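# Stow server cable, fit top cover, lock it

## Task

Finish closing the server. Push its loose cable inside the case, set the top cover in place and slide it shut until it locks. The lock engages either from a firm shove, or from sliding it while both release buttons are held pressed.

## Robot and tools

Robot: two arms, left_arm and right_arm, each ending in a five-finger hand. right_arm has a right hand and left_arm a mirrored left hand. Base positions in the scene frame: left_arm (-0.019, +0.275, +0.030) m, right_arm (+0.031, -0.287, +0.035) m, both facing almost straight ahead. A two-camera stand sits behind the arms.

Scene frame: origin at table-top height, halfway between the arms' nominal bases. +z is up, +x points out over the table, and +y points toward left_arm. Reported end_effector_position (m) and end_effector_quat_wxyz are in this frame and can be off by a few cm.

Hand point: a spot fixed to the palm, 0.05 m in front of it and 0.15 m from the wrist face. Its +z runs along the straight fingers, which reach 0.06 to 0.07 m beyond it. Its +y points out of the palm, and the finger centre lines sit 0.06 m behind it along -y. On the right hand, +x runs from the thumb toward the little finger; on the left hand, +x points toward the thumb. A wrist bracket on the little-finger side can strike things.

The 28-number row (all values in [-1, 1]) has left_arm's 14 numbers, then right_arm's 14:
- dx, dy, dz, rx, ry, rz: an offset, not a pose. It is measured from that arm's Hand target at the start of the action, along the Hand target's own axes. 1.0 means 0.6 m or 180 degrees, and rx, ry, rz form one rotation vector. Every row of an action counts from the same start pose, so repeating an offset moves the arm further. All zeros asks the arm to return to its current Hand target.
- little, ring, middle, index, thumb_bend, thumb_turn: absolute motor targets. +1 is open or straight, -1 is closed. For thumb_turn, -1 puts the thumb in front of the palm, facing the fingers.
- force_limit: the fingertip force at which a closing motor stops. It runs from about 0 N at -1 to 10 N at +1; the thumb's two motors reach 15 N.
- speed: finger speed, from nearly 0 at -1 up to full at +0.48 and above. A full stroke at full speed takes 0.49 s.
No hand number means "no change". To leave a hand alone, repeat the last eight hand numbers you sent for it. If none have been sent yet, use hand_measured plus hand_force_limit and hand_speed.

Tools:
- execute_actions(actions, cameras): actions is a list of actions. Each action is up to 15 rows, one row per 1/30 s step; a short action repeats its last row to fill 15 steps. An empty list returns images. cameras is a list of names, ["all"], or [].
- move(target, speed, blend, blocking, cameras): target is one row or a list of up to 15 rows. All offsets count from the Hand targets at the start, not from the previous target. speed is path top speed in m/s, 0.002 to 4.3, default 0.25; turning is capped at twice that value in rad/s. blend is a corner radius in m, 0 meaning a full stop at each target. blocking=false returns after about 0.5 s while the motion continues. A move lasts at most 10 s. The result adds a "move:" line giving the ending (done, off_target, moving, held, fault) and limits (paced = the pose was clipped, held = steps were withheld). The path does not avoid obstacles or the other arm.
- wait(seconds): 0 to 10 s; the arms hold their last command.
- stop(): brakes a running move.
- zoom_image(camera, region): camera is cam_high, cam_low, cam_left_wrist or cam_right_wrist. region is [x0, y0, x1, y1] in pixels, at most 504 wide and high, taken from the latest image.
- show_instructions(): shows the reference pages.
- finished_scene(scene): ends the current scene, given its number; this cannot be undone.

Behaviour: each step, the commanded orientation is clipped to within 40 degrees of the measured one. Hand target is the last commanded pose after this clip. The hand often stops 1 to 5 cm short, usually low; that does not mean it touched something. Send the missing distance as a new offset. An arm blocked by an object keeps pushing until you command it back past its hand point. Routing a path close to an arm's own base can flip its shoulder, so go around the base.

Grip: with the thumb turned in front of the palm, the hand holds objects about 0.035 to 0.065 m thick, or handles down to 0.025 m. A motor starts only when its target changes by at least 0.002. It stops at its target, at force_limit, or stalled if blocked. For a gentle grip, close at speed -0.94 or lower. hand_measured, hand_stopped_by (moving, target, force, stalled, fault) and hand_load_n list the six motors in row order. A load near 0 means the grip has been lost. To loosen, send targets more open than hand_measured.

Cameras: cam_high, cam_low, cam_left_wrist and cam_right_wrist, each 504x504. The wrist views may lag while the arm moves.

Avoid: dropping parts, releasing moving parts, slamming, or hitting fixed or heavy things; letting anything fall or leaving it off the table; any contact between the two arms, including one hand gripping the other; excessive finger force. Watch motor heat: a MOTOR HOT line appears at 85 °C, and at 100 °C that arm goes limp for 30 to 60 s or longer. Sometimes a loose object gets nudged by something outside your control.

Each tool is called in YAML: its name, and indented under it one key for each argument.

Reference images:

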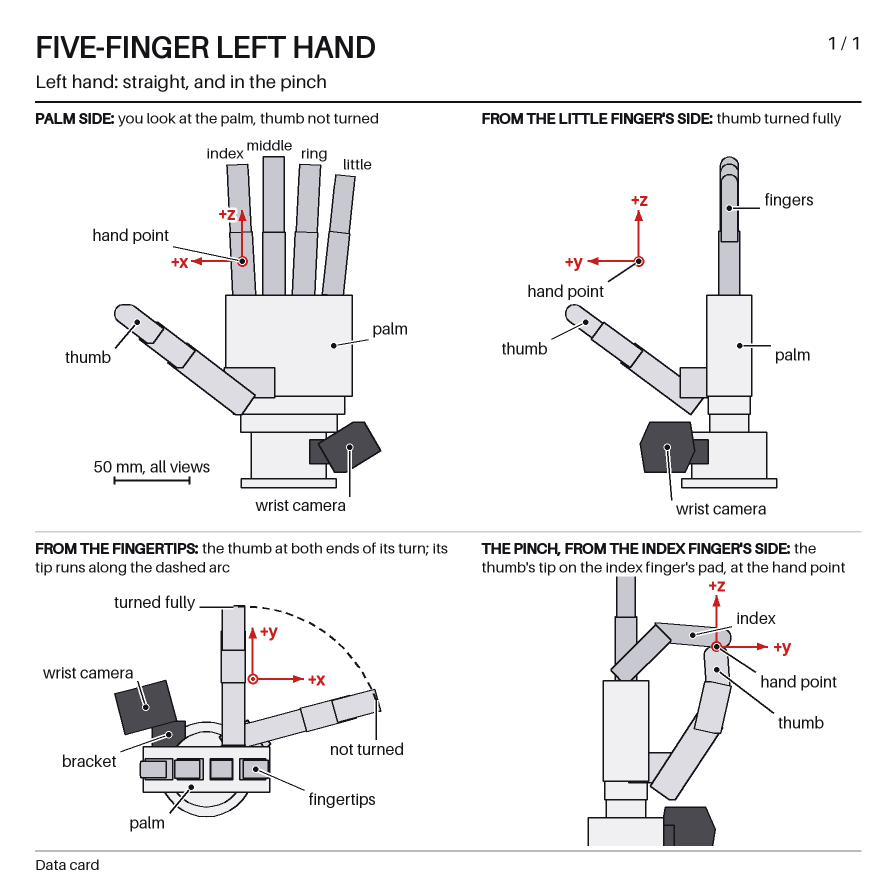

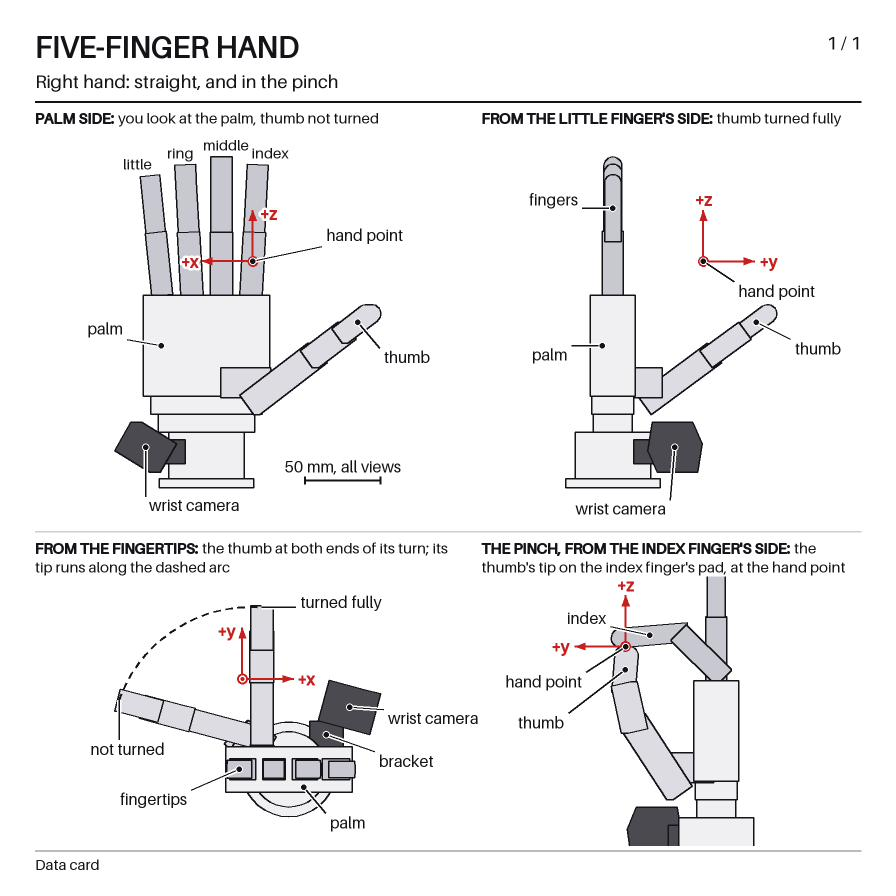

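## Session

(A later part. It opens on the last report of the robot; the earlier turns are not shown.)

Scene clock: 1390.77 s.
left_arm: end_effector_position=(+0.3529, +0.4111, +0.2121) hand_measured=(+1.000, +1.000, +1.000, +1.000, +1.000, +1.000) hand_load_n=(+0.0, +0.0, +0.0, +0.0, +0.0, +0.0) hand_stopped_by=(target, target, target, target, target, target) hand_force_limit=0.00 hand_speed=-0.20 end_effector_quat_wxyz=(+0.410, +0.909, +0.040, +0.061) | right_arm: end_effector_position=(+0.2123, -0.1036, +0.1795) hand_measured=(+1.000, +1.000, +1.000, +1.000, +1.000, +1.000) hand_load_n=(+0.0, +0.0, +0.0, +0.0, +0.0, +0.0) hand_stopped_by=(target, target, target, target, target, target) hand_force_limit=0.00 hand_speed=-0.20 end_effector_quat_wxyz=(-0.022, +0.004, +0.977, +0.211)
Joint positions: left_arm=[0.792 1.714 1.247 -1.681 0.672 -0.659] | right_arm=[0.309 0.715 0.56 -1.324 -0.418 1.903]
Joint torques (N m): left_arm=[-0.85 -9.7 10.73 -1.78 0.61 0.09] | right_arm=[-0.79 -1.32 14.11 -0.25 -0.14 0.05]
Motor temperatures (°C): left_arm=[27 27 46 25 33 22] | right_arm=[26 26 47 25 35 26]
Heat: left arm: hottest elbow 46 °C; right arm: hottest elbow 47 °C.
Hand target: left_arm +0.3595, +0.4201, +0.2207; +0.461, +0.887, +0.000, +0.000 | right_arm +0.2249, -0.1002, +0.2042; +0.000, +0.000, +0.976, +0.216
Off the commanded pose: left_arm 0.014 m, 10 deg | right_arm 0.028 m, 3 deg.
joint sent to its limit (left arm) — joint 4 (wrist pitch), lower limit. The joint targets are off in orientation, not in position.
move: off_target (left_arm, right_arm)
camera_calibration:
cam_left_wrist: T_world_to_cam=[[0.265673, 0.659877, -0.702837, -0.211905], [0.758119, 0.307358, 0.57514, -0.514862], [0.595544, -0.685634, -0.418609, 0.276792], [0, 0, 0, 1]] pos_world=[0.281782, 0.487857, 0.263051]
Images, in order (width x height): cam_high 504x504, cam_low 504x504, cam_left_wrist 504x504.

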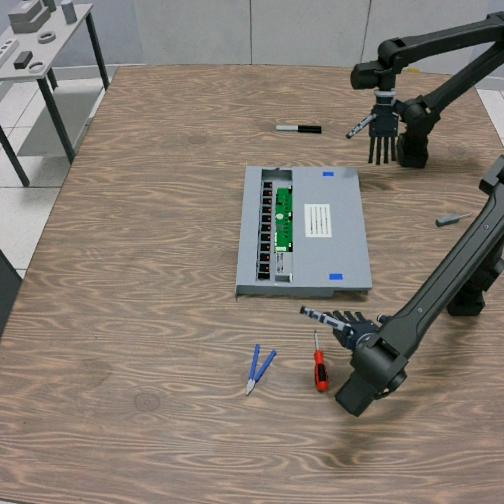

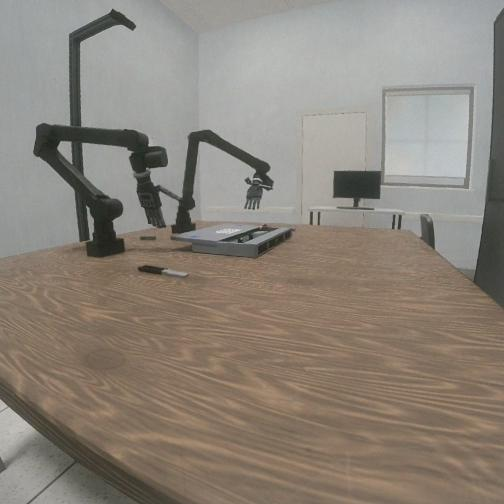

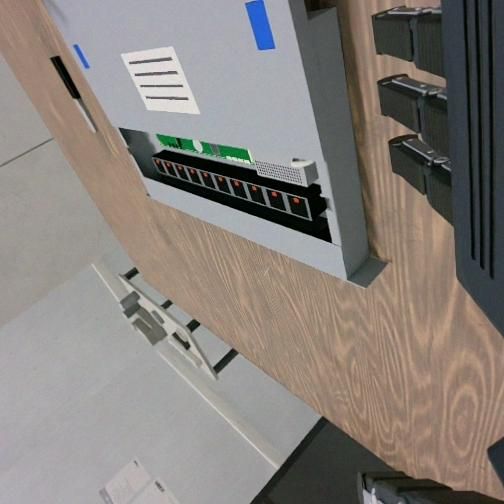

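zoom_image:
  camera: "cam_left_wrist"
  region: [290, 130, 350, 190]

zoom_image:
  camera: "cam_left_wrist"
  region: [280, 0, 340, 60]

Scaled by 8.400 from the camera's 504x504 image, which has a finer 720x720 frame.

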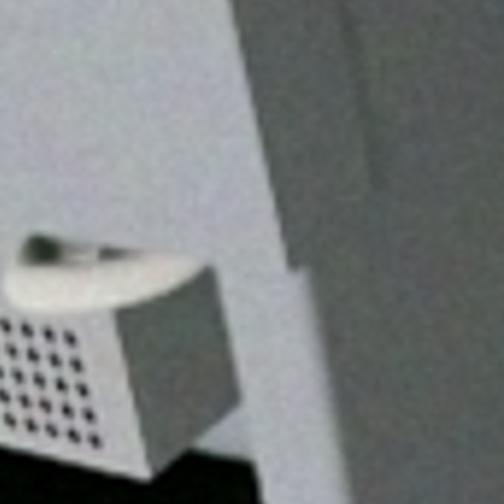

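Scaled by 8.400 from the camera's 504x504 image, which has a finer 720x720 frame.

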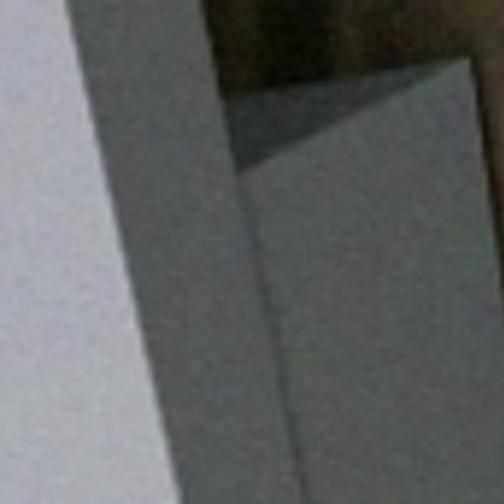

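move:
  target:
    - [0.009,0.0581,0.1425,0.1667,0,0,1,1,1,1,1,1,0,-0.2,-0.2335,-0.1015,-0.0583,0,0,0,1,1,1,1,1,1,0,-0.2]
    - [0.009,-0.0442,0.2348,0.1667,0,0,1,1,1,1,1,1,0,-0.2,-0.2335,-0.1682,0.065,0,0,0,1,1,1,1,1,1,0,-0.2]
  speed: 0.15
  cameras: ["cam_high","cam_low","cam_left_wrist","cam_right_wrist"]

Scene clock: 1470.00 s.
left_arm: end_effector_position=(+0.3606, +0.3212, +0.1195) hand_measured=(+1.000, +1.000, +1.000, +1.000, +1.000, +1.000) hand_load_n=(+0.0, +0.0, +0.0, +0.0, +0.0, +0.0) hand_stopped_by=(target, target, target, target, target, target) hand_force_limit=0.00 hand_speed=-0.20 end_effector_quat_wxyz=(+0.217, +0.976, -0.001, -0.002) | right_arm: end_effector_position=(+0.3658, -0.1725, +0.1311) hand_measured=(+1.000, +1.000, +1.000, +1.000, +1.000, +1.000) hand_load_n=(+0.0, +0.0, +0.0, +0.0, +0.0, +0.0) hand_stopped_by=(target, target, target, target, target, target) hand_force_limit=0.00 hand_speed=-0.20 end_effector_quat_wxyz=(+0.001, +0.000, +0.977, +0.215)
Joint positions: left_arm=[0.482 1.556 1.01 -1.244 0.382 -1.042] | right_arm=[-0.064 1.273 0.747 -1.073 -0.432 1.496]
Joint torques (N m): left_arm=[-1.55 -7.94 7.73 -0.12 0.47 -0.19] | right_arm=[-1.9 -6.01 7.35 0.38 -0.39 -0.09]
Motor temperatures (°C): left_arm=[27 29 41 25 31 22] | right_arm=[26 26 46 25 33 26]
Heat: left arm: hottest elbow 41 °C; right arm: hottest elbow 46 °C.
Hand target: left_arm +0.3649, +0.3199, +0.1181; +0.216, +0.976, +0.000, +0.000 | right_arm +0.3651, -0.1752, +0.1264; +0.001, +0.000, +0.976, +0.216
Off the commanded pose: left_arm 0.005 m, 0 deg | right_arm 0.006 m, 0 deg.
move: done
camera_calibration:
cam_left_wrist: T_world_to_cam=[[0.289857, 0.861986, -0.415889, -0.327591], [0.834771, -0.0151546, 0.550389, -0.360924], [0.468125, -0.506706, -0.723953, 0.196799], [0, 0, 0, 1]] pos_world=[0.304117, 0.376629, 0.20488]
cam_right_wrist: T_world_to_cam=[[-0.17752, 0.893477, 0.412534, 0.172073], [0.850257, -0.0718267, 0.521444, -0.39209], [0.495529, 0.443327, -0.746935, 0.107721], [0, 0, 0, 1]] pos_world=[0.310545, -0.229661, 0.213928]

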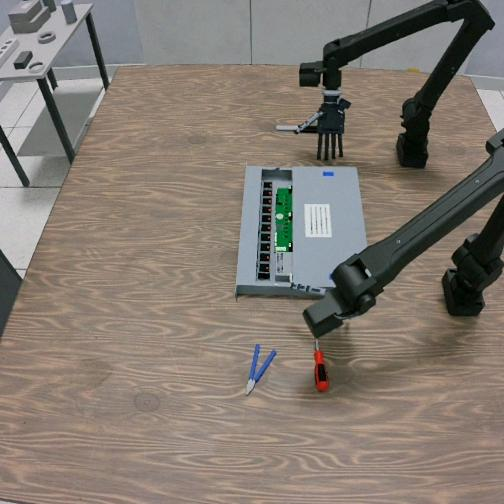

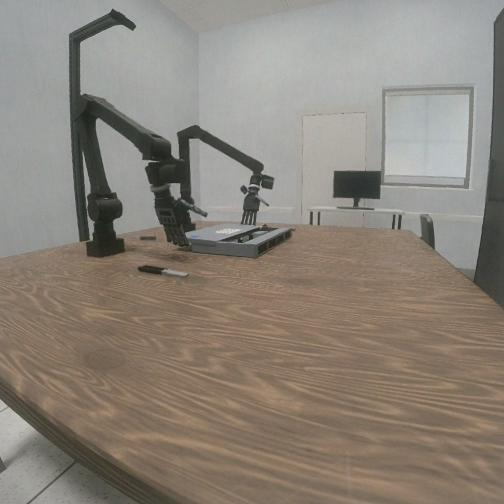

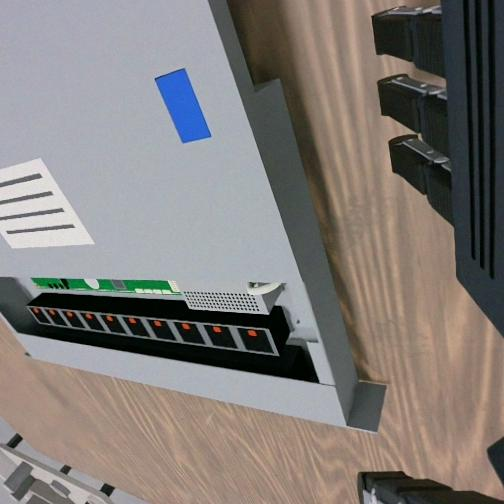

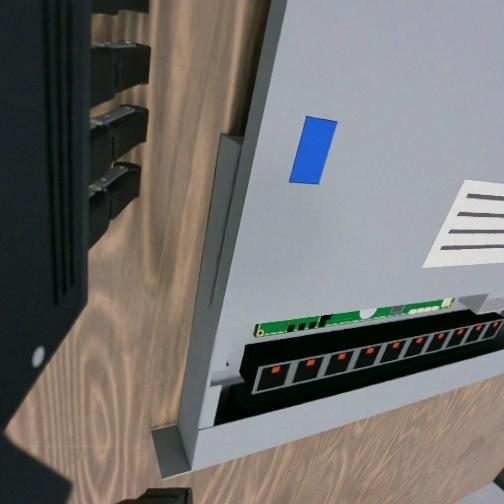

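zoom_image:
  camera: "cam_left_wrist"
  region: [210, 40, 390, 300]

zoom_image:
  camera: "cam_right_wrist"
  region: [180, 120, 340, 280]

zoom_image:
  camera: "cam_right_wrist"
  region: [170, 260, 320, 410]

Scaled by 1.938 from the camera's 504x504 image, which has a finer 720x720 frame.

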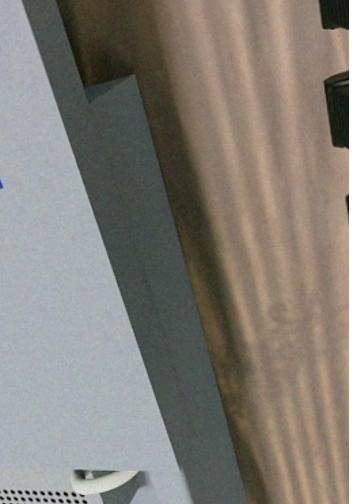

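Scaled by 3.150 from the camera's 504x504 image, which has a finer 720x720 frame.

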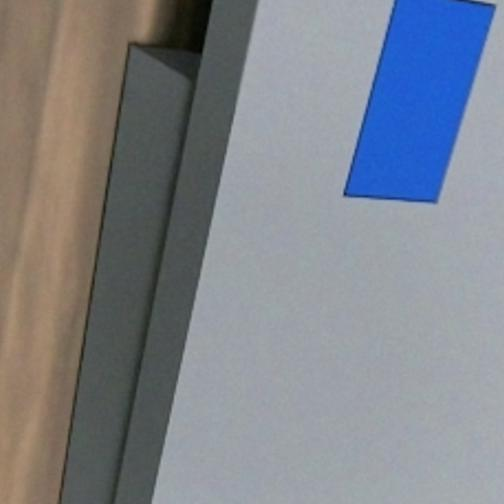

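Scaled by 3.360 from the camera's 504x504 image, which has a finer 720x720 frame.

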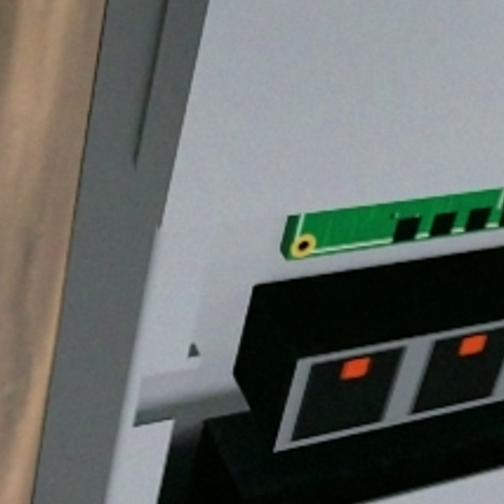

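move:
  target:
    - [0,-0.0056,0.0121,0,0,0,1,1,1,1,1,1,0,-0.2,0,-0.007,0.0151,0,0,0,1,1,1,1,1,1,0,-0.2]
    - [0,0.0623,0.0437,0,0,0,1,1,1,1,1,1,0,-0.2,0,0.061,0.0468,0,0,0,1,1,1,1,1,1,0,-0.2]
    - [0,0.1152,0.0683,0,0,0,1,1,1,1,1,1,0,-0.2,0,0.1138,0.0715,0,0,0,1,1,1,1,1,1,0,-0.2]
  speed: [0.08,0.08,0.03]
  cameras: ["cam_high","cam_low"]

zoom_image:
  camera: "cam_low"
  region: [120, 150, 320, 290]

Scene clock: 1490.00 s.
left_arm: end_effector_position=(+0.3623, +0.2622, +0.1056) hand_measured=(+1.000, +1.000, +1.000, +1.000, +1.000, +1.000) hand_load_n=(+0.0, +0.0, +1.0, +0.0, +0.0, +0.0) hand_stopped_by=(target, target, target, target, target, target) hand_force_limit=0.00 hand_speed=-0.20 end_effector_quat_wxyz=(+0.199, +0.980, +0.016, -0.005) | right_arm: end_effector_position=(+0.3699, -0.1159, +0.1162) hand_measured=(+1.000, +1.000, +1.000, +1.000, +1.000, +1.000) hand_load_n=(+0.0, -0.5, +1.0, +0.0, +0.0, +0.0) hand_stopped_by=(target, target, target, target, target, target) hand_force_limit=0.00 hand_speed=-0.20 end_effector_quat_wxyz=(-0.001, +0.021, +0.980, +0.199)
Joint positions: left_arm=[0.325 1.489 0.91 -1.131 0.378 -1.251] | right_arm=[0.143 1.279 0.721 -0.947 -0.395 1.765]
Joint torques (N m): left_arm=[-4.01 -7.77 6.95 0.12 1.94 -0.13] | right_arm=[2.67 -6.36 7.24 1.47 -1.54 0.06]
Heat: left arm: hottest elbow 39 °C; right arm: hottest elbow 43 °C.
Hand target: left_arm +0.3649, +0.2400, +0.1101; +0.216, +0.976, +0.000, +0.000 | right_arm +0.3651, -0.0951, +0.1165; +0.001, +0.000, +0.976, +0.216
Off the commanded pose: left_arm 0.023 m, 3 deg | right_arm 0.021 m, 3 deg.
move: off_target (left_arm, right_arm)
Images, in order (width x height): cam_high 504x504, cam_low 504x504.

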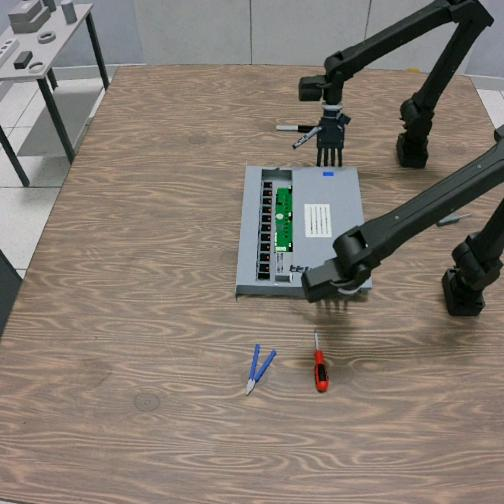

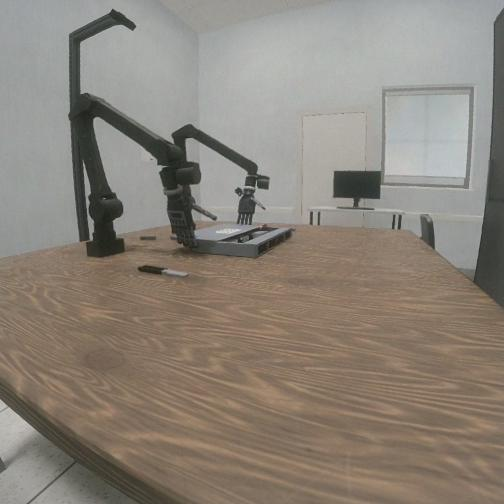

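Scaled by 2.520 from the camera's 504x504 image, which has a finer 720x720 frame.

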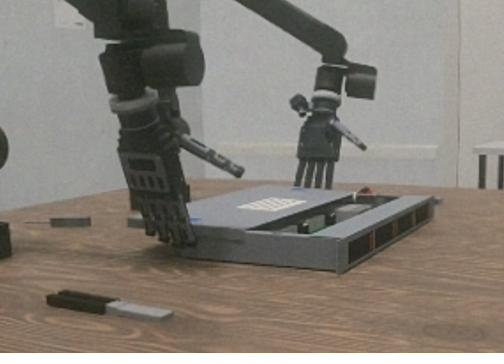

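move:
  target:
    - [0,0.0227,0.0106,0,0,0,1,1,1,1,1,1,0,-0.2,0,0.0227,0.0106,0,0,0,1,1,1,1,1,1,0,-0.2]
    - [0,0.0438,-0.0347,0,0,0,1,1,1,1,1,1,0,-0.2,0,0.0438,-0.0347,0,0,0,1,1,1,1,1,1,0,-0.2]
  speed: [0.03,0.03]
  cameras: ["cam_high","cam_low"]

zoom_image:
  camera: "cam_low"
  region: [120, 150, 320, 290]

Scene clock: 1499.03 s.
left_arm: end_effector_position=(+0.3618, +0.2593, +0.1078) hand_measured=(+1.000, +1.000, +1.000, +1.000, +1.000, +1.000) hand_load_n=(+0.0, +1.0, +1.5, +0.0, +0.0, +0.0) hand_stopped_by=(target, target, target, target, target, target) hand_force_limit=0.00 hand_speed=-0.20 end_effector_quat_wxyz=(+0.182, +0.983, +0.024, -0.003) | right_arm: end_effector_position=(+0.3657, -0.1125, +0.1171) hand_measured=(+1.000, +1.000, +1.000, +1.000, +1.000, +1.000) hand_load_n=(+0.5, +0.0, +1.0, +0.0, +0.5, +0.0) hand_stopped_by=(target, target, target, target, target, target) hand_force_limit=0.00 hand_speed=-0.20 end_effector_quat_wxyz=(-0.001, +0.026, +0.983, +0.181)
Joint positions: left_arm=[0.303 1.459 0.899 -1.122 0.349 -1.296] | right_arm=[0.175 1.259 0.721 -0.961 -0.358 1.806]
Joint torques (N m): left_arm=[-5.01 -9.29 10.39 -2.78 3.21 -0.1] | right_arm=[3.72 -7.88 11.55 -0.99 -2.74 0.11]
Heat: left arm: hottest elbow 39 °C; right arm: hottest elbow 42 °C.
Hand target: left_arm +0.3650, +0.2250, +0.1400; +0.216, +0.976, +0.000, +0.000 | right_arm +0.3650, -0.0801, +0.1464; +0.001, +0.000, +0.976, +0.216
Off the commanded pose: left_arm 0.047 m, 5 deg | right_arm 0.044 m, 5 deg.
move: off_target (left_arm, right_arm)
Images, in order (width x height): cam_high 504x504, cam_low 504x504.

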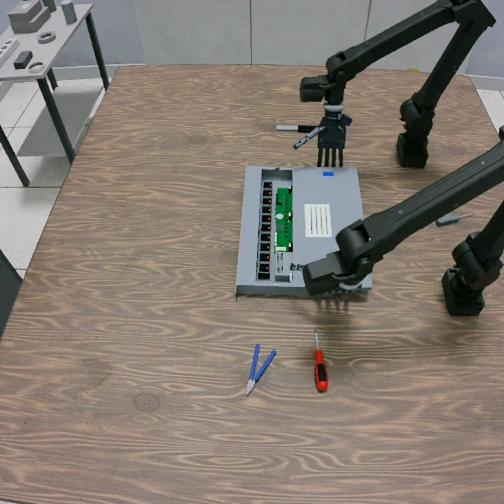

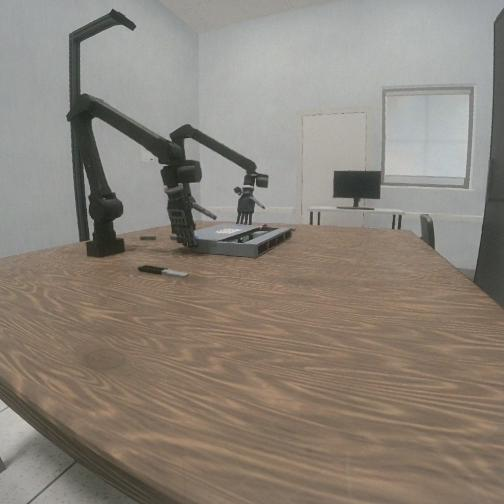

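Scaled by 2.520 from the camera's 504x504 image, which has a finer 720x720 frame.

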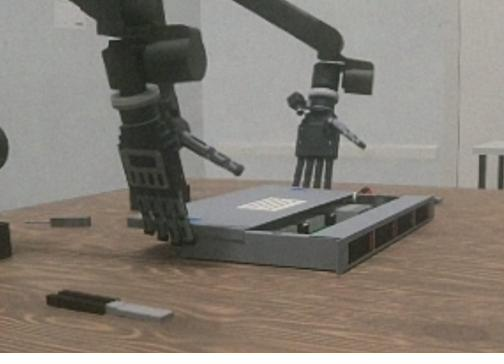

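move:
  target:
    - [0,0.0141,-0.0302,0,0,0,1,1,1,1,1,1,0,-0.2,0,0.0141,-0.0302,0,0,0,1,1,1,1,1,1,0,-0.2]
  speed: [0.03]
  cameras: ["cam_high","cam_low"]

zoom_image:
  camera: "cam_low"
  region: [120, 150, 320, 290]

Scene clock: 1502.77 s.
left_arm: end_effector_position=(+0.3589, +0.2593, +0.1256) hand_measured=(+1.000, +1.000, +1.000, +1.000, +1.000, +1.000) hand_load_n=(+0.0, +1.0, +1.5, +0.0, +0.0, +0.0) hand_stopped_by=(target, target, target, target, target, target) hand_force_limit=0.00 hand_speed=-0.20 end_effector_quat_wxyz=(+0.181, +0.983, +0.025, -0.008) | right_arm: end_effector_position=(+0.3572, -0.1120, +0.1324) hand_measured=(+1.000, +1.000, +1.000, +1.000, +1.000, +1.000) hand_load_n=(+0.0, +1.5, +0.5, +0.0, +0.0, +0.0) hand_stopped_by=(target, target, target, target, target, target) hand_force_limit=0.00 hand_speed=-0.20 end_effector_quat_wxyz=(-0.011, +0.023, +0.983, +0.180)
Joint positions: left_arm=[0.303 1.43 0.924 -1.185 0.344 -1.296] | right_arm=[0.179 1.224 0.74 -1.034 -0.36 1.803]
Joint torques (N m): left_arm=[-4.95 -9.17 11.15 -2.65 3.44 -0.09] | right_arm=[3.43 -7.41 13.07 -0.7 -2.68 0.13]
Motor temperatures (°C): left_arm=[27 28 39 25 37 22] | right_arm=[26 26 41 25 36 26]
Heat: left arm: hottest elbow 39 °C; right arm: hottest elbow 41 °C.
Hand target: left_arm +0.3649, +0.2250, +0.1600; +0.216, +0.976, +0.000, +0.000 | right_arm +0.3650, -0.0801, +0.1664; +0.001, +0.000, +0.976, +0.216
Off the commanded pose: left_arm 0.049 m, 5 deg | right_arm 0.047 m, 5 deg.
move: off_target (left_arm, right_arm)
Images, in order (width x height): cam_high 504x504, cam_low 504x504.

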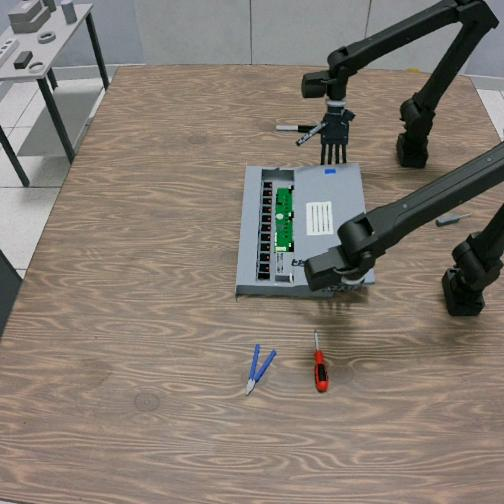

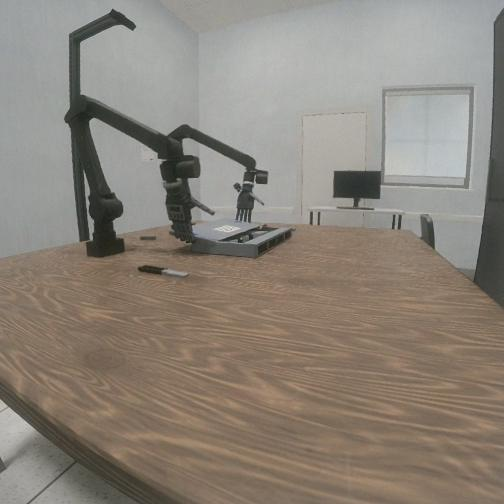

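Scaled by 2.520 from the camera's 504x504 image, which has a finer 720x720 frame.

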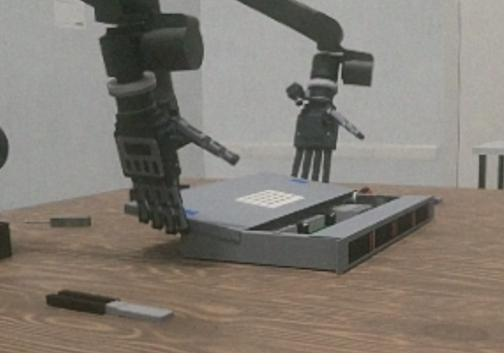

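move:
  target:
    - [0.0,0.0141,-0.0302,0,0,0,1,1,1,1,1,1,0,-0.2,0,0.0141,-0.0302,0,0,0,1,1,1,1,1,1,0,-0.2]
  speed: [0.03]
  cameras: ["cam_high","cam_low"]

zoom_image:
  camera: "cam_low"
  region: [120, 150, 320, 290]

zoom_image:
  camera: "cam_high"
  region: [230, 140, 420, 310]

Scene clock: 1507.27 s.
left_arm: end_effector_position=(+0.3596, +0.2598, +0.1427) hand_measured=(+1.000, +1.000, +1.000, +1.000, +1.000, +1.000) hand_load_n=(+0.0, +0.0, +2.5, +0.0, +0.0, +0.0) hand_stopped_by=(target, target, target, target, target, target) hand_force_limit=0.00 hand_speed=-0.20 end_effector_quat_wxyz=(+0.181, +0.983, +0.030, -0.011) | right_arm: end_effector_position=(+0.3545, -0.1117, +0.1481) hand_measured=(+1.000, +1.000, +1.000, +1.000, +1.000, +1.000) hand_load_n=(+0.0, +0.0, +1.5, +0.0, +0.0, +0.0) hand_stopped_by=(target, target, target, target, target, target) hand_force_limit=0.00 hand_speed=-0.20 end_effector_quat_wxyz=(-0.019, +0.030, +0.983, +0.181)
Joint positions: left_arm=[0.303 1.41 0.955 -1.239 0.343 -1.306] | right_arm=[0.181 1.201 0.769 -1.1 -0.363 1.816]
Joint torques (N m): left_arm=[-5.01 -9.29 11.73 -2.73 3.45 0.04] | right_arm=[3.19 -7.41 13.9 -0.54 -2.56 0.05]
Heat: left arm: hottest wrist yaw 40 °C; right arm: hottest elbow 42 °C.
Hand target: left_arm +0.3649, +0.2249, +0.1800; +0.216, +0.976, +0.000, +0.000 | right_arm +0.3651, -0.0800, +0.1865; +0.001, +0.000, +0.976, +0.216
Off the commanded pose: left_arm 0.051 m, 5 deg | right_arm 0.051 m, 6 deg.
move: off_target (left_arm, right_arm)
Images, in order (width x height): cam_high 504x504, cam_low 504x504.

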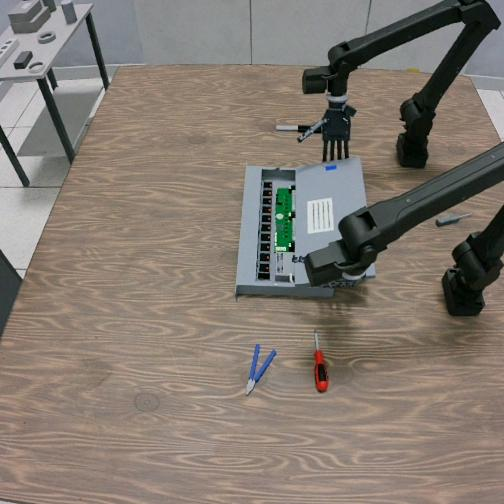

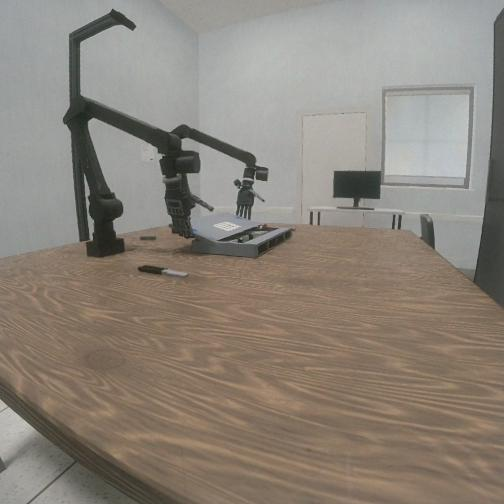

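Scaled by 2.520 from the camera's 504x504 image, which has a finer 720x720 frame.

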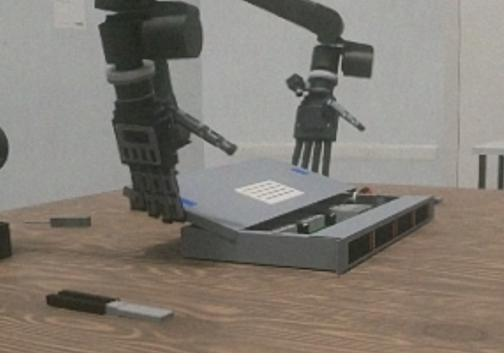

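Scaled by 2.653 from the camera's 504x504 image, which has a finer 720x720 frame.

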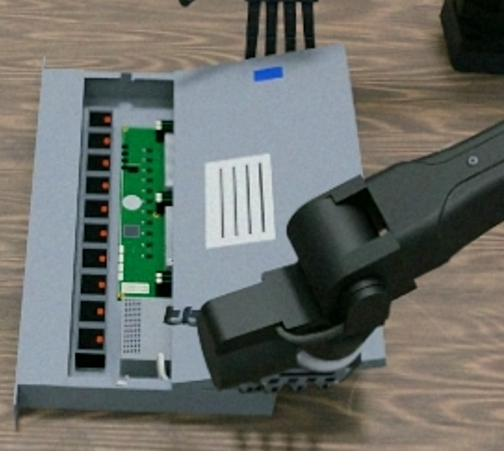

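move:
  target:
    - [0.0,0.0141,-0.0302,0,0,0,1,1,1,1,1,1,0,-0.2,0,0.0141,-0.0302,0,0,0,1,1,1,1,1,1,0,-0.2]
  speed: [0.03]
  cameras: ["cam_high","cam_low"]

zoom_image:
  camera: "cam_low"
  region: [170, 200, 300, 280]

zoom_image:
  camera: "cam_high"
  region: [230, 140, 420, 310]

Scene clock: 1517.60 s.
left_arm: end_effector_position=(+0.3615, +0.2550, +0.1707) hand_measured=(+1.000, +1.000, +1.000, +1.000, +1.000, +1.000) hand_load_n=(+0.0, +0.0, +1.5, +0.0, +0.0, +0.0) hand_stopped_by=(target, target, target, target, target, target) hand_force_limit=0.00 hand_speed=-0.20 end_effector_quat_wxyz=(+0.189, +0.982, +0.028, -0.007) | right_arm: end_effector_position=(+0.3377, -0.1144, +0.1525) hand_measured=(+1.000, +1.000, +1.000, +1.000, +1.000, +1.000) hand_load_n=(+0.0, +0.0, +1.0, +0.5, +0.0, +0.0) hand_stopped_by=(target, target, target, target, target, target) hand_force_limit=0.00 hand_speed=-0.20 end_effector_quat_wxyz=(-0.048, +0.038, +0.983, +0.174)
Joint positions: left_arm=[0.297 1.38 0.998 -1.309 0.361 -1.307] | right_arm=[0.183 1.183 0.776 -1.185 -0.362 1.824]
Joint torques (N m): left_arm=[-4.84 -8.35 11.45 -2.17 2.75 0.02] | right_arm=[2.78 -7.65 16.29 0.14 -2.64 -0.08]
Motor temperatures (°C): left_arm=[27 29 40 25 44 22] | right_arm=[26 26 43 25 40 26]
Heat: left arm: hottest wrist yaw 44 °C; right arm: hottest elbow 43 °C.
Hand target: left_arm +0.3650, +0.2249, +0.2000; +0.216, +0.976, +0.000, +0.000 | right_arm +0.3650, -0.0799, +0.2064; +0.001, +0.000, +0.976, +0.216
Off the commanded pose: left_arm 0.042 m, 5 deg | right_arm 0.070 m, 9 deg.
move: off_target (left_arm, right_arm)
Images, in order (width x height): cam_high 504x504, cam_low 504x504.

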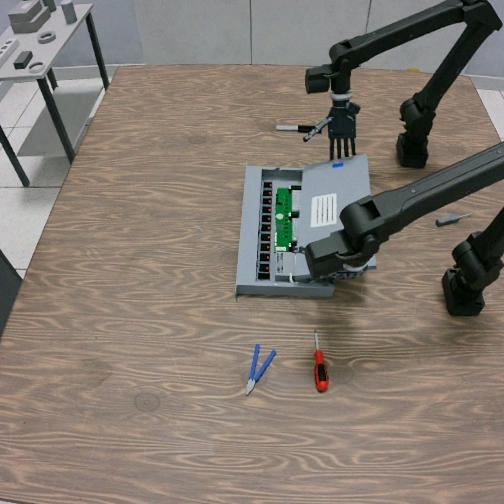

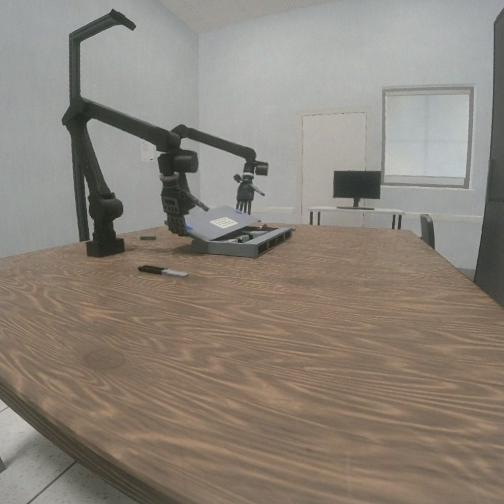

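Scaled by 3.877 from the camera's 504x504 image, which has a finer 720x720 frame.

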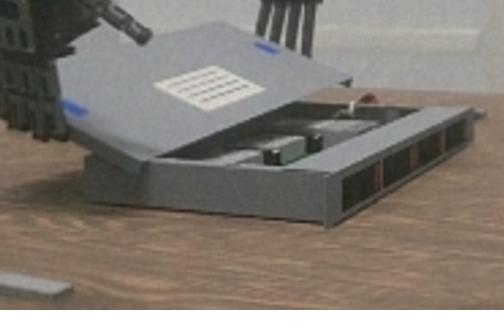

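Scaled by 2.653 from the camera's 504x504 image, which has a finer 720x720 frame.

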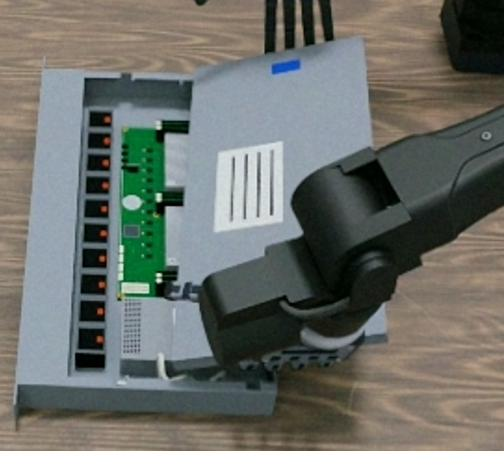

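move:
  target:
    - [0.0,0.01,0.005,0,0,0,1,1,1,1,1,1,0,-0.2,0,0.0141,-0.0302,0,0,0,1,1,1,1,1,1,0,-0.2]
  speed: [0.03]
  cameras: ["cam_high","cam_low"]

zoom_image:
  camera: "cam_low"
  region: [170, 200, 300, 280]

zoom_image:
  camera: "cam_high"
  region: [230, 140, 420, 310]

Scene clock: 1525.37 s.
left_arm: end_effector_position=(+0.3620, +0.2525, +0.1716) hand_measured=(+1.000, +1.000, +1.000, +1.000, +1.000, +1.000) hand_load_n=(+0.0, +0.0, +2.0, +0.0, +0.0, +0.0) hand_stopped_by=(target, target, target, target, target, target) hand_force_limit=0.00 hand_speed=-0.20 end_effector_quat_wxyz=(+0.187, +0.982, +0.030, -0.008) | right_arm: end_effector_position=(+0.3348, -0.1164, +0.1677) hand_measured=(+1.000, +1.000, +1.000, +1.000, +1.000, +1.000) hand_load_n=(+0.0, +0.0, +1.0, +1.0, +0.0, +0.0) hand_stopped_by=(target, target, target, target, target, target) hand_force_limit=0.00 hand_speed=-0.20 end_effector_quat_wxyz=(-0.055, +0.042, +0.983, +0.169)
Joint positions: left_arm=[0.288 1.376 0.998 -1.309 0.358 -1.323] | right_arm=[0.183 1.163 0.808 -1.25 -0.355 1.83]
Joint torques (N m): left_arm=[-5.36 -8.35 11.02 -1.95 2.96 0.01] | right_arm=[2.67 -7.53 17.22 0.34 -2.87 -0.16]
Heat: left arm: hottest wrist yaw 44 °C; right arm: hottest elbow 44 °C.
Hand target: left_arm +0.3649, +0.2182, +0.1998; +0.216, +0.976, +0.000, +0.000 | right_arm +0.3649, -0.0800, +0.2263; +0.001, +0.000, +0.976, +0.216
Off the commanded pose: left_arm 0.044 m, 5 deg | right_arm 0.075 m, 10 deg.
move: off_target (left_arm, right_arm)
Images, in order (width x height): cam_high 504x504, cam_low 504x504.

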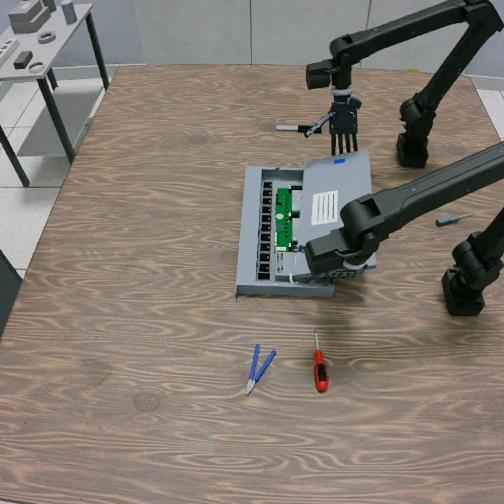

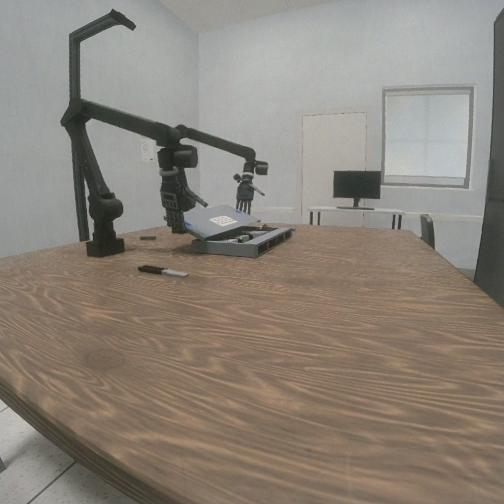

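Scaled by 3.877 from the camera's 504x504 image, which has a finer 720x720 frame.

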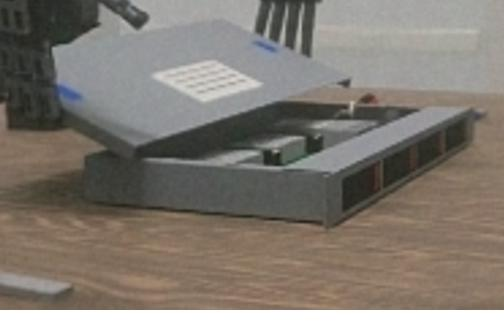

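Scaled by 2.653 from the camera's 504x504 image, which has a finer 720x720 frame.

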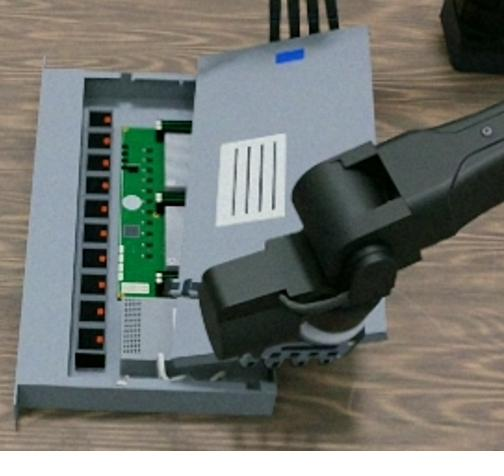

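move:
  target:
    - [0.0,0.0070,-0.0151,0,0,0,1,1,1,1,1,1,0,-0.2,0,0.007,-0.0151,0,0,0,1,1,1,1,1,1,0,-0.2]
    - [0.05,0.0070,-0.0151,0,0,0,1,1,1,1,1,1,0,-0.2,-0.0833,0.007,-0.0151,0,0,0,1,1,1,1,1,1,0,-0.2]
  speed: [0.03,0.03]
  cameras: ["cam_high","cam_low"]

zoom_image:
  camera: "cam_low"
  region: [170, 200, 300, 280]

zoom_image:
  camera: "cam_high"
  region: [230, 140, 420, 310]

Scene clock: 1536.60 s.
left_arm: end_effector_position=(+0.3899, +0.2562, +0.1849) hand_measured=(+1.000, +1.000, +1.000, +1.000, +1.000, +1.000) hand_load_n=(+0.0, +0.0, +2.0, +0.0, +0.0, +0.0) hand_stopped_by=(target, target, target, target, target, target) hand_force_limit=0.00 hand_speed=-0.20 end_effector_quat_wxyz=(+0.183, +0.983, +0.034, +0.000) | right_arm: end_effector_position=(+0.3816, -0.1129, +0.1874) hand_measured=(+1.000, +1.000, +1.000, +1.000, +1.000, +1.000) hand_load_n=(+0.0, +0.0, +1.5, +0.5, +0.0, +0.0) hand_stopped_by=(target, target, target, target, target, target) hand_force_limit=0.00 hand_speed=-0.20 end_effector_quat_wxyz=(-0.051, +0.041, +0.983, +0.170)
Joint positions: left_arm=[0.275 1.421 1.083 -1.326 0.357 -1.347] | right_arm=[0.169 1.272 0.95 -1.282 -0.355 1.813]
Joint torques (N m): left_arm=[-5.54 -7.71 11.93 -2.04 3.07 0.03] | right_arm=[1.49 -7.71 16.79 1.05 -2.91 -0.28]
Heat: left arm: hottest wrist yaw 45 °C; right arm: hottest elbow 46 °C.
Hand target: left_arm +0.3950, +0.2182, +0.2098; +0.216, +0.976, +0.000, +0.000 | right_arm +0.4150, -0.0800, +0.2366; +0.001, +0.000, +0.976, +0.216
Off the commanded pose: left_arm 0.046 m, 5 deg | right_arm 0.068 m, 9 deg.
move: off_target (left_arm, right_arm)
Images, in order (width x height): cam_high 504x504, cam_low 504x504.

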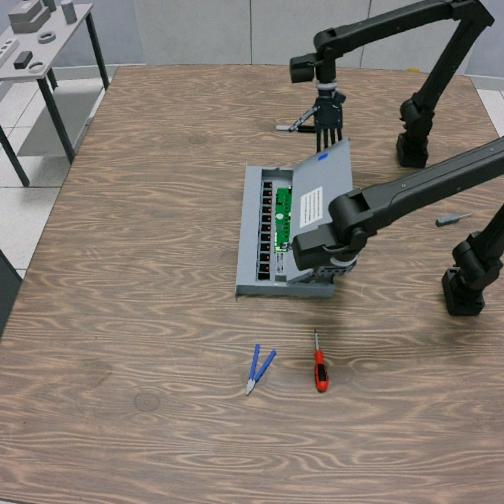

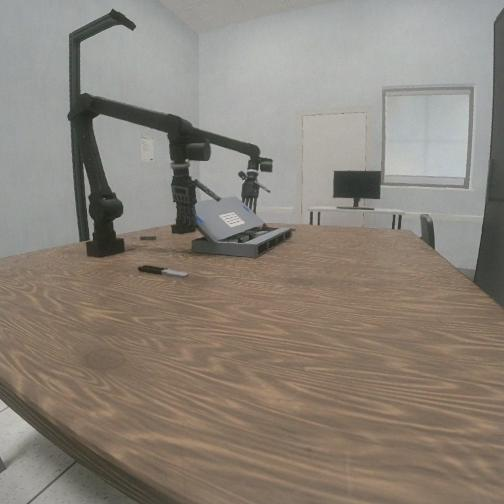

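Scaled by 3.877 from the camera's 504x504 image, which has a finer 720x720 frame.

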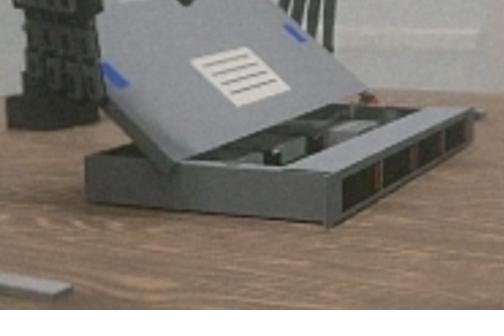

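Scaled by 2.653 from the camera's 504x504 image, which has a finer 720x720 frame.

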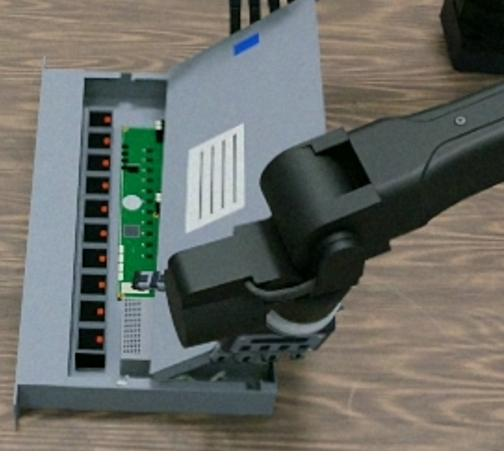

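move:
  target:
    - [0.0,0.0141,-0.0302,0,0,0,1,1,1,1,1,1,0,-0.2,0,0.0141,-0.0302,0,0,0,1,1,1,1,1,1,0,-0.2]
  speed: [0.03]
  cameras: ["cam_high","cam_low"]

zoom_image:
  camera: "cam_low"
  region: [170, 180, 300, 270]

zoom_image:
  camera: "cam_high"
  region: [230, 140, 420, 310]

Scene clock: 1545.43 s.
left_arm: end_effector_position=(+0.3910, +0.2569, +0.1977) hand_measured=(+1.000, +1.000, +1.000, +1.000, +1.000, +1.000) hand_load_n=(+0.0, +0.0, +2.0, +0.0, +0.0, +0.0) hand_stopped_by=(target, target, target, target, target, target) hand_force_limit=0.00 hand_speed=-0.20 end_effector_quat_wxyz=(+0.184, +0.982, +0.035, -0.007) | right_arm: end_effector_position=(+0.3912, -0.1127, +0.2050) hand_measured=(+1.000, +1.000, +1.000, +1.000, +1.000, +1.000) hand_load_n=(+0.0, +0.0, +1.5, +0.5, +0.0, +0.0) hand_stopped_by=(target, target, target, target, target, target) hand_force_limit=0.00 hand_speed=-0.20 end_effector_quat_wxyz=(-0.042, +0.039, +0.984, +0.171)
Joint positions: left_arm=[0.275 1.421 1.119 -1.375 0.355 -1.347] | right_arm=[0.165 1.272 0.997 -1.312 -0.353 1.808]
Joint torques (N m): left_arm=[-5.42 -8.94 12.23 -2.28 3.15 0.04] | right_arm=[1.79 -8.35 16.68 0.17 -2.98 -0.23]
Motor temperatures (°C): left_arm=[27 28 40 25 47 22] | right_arm=[26 27 46 25 45 26]
Heat: left arm: hottest wrist yaw 47 °C; right arm: hottest elbow 46 °C.
Hand target: left_arm +0.3950, +0.2182, +0.2297; +0.216, +0.976, +0.000, +0.000 | right_arm +0.4150, -0.0800, +0.2565; +0.001, +0.000, +0.976, +0.216
Off the commanded pose: left_arm 0.050 m, 6 deg | right_arm 0.066 m, 9 deg.
move: off_target (left_arm, right_arm)
Images, in order (width x height): cam_high 504x504, cam_low 504x504.

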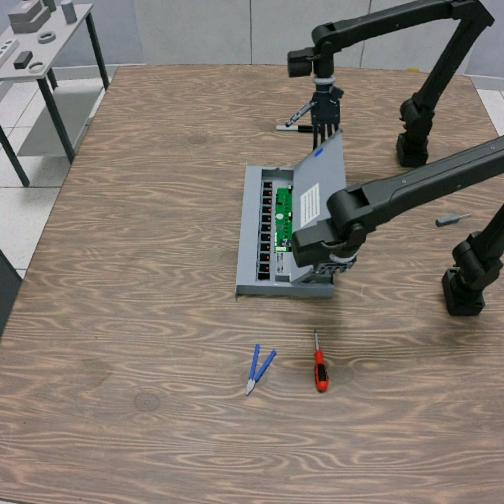

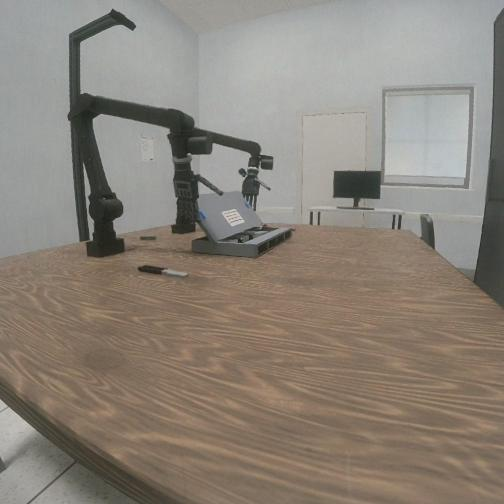

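Scaled by 3.877 from the camera's 504x504 image, which has a finer 720x720 frame.

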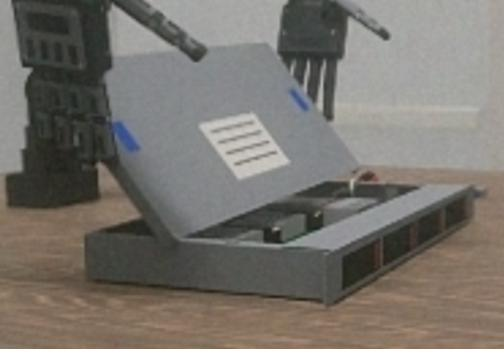

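Scaled by 2.653 from the camera's 504x504 image, which has a finer 720x720 frame.

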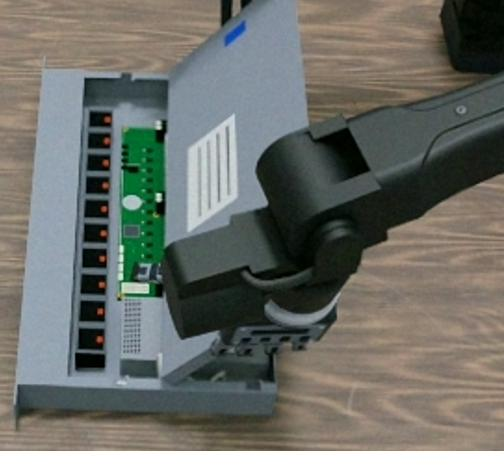

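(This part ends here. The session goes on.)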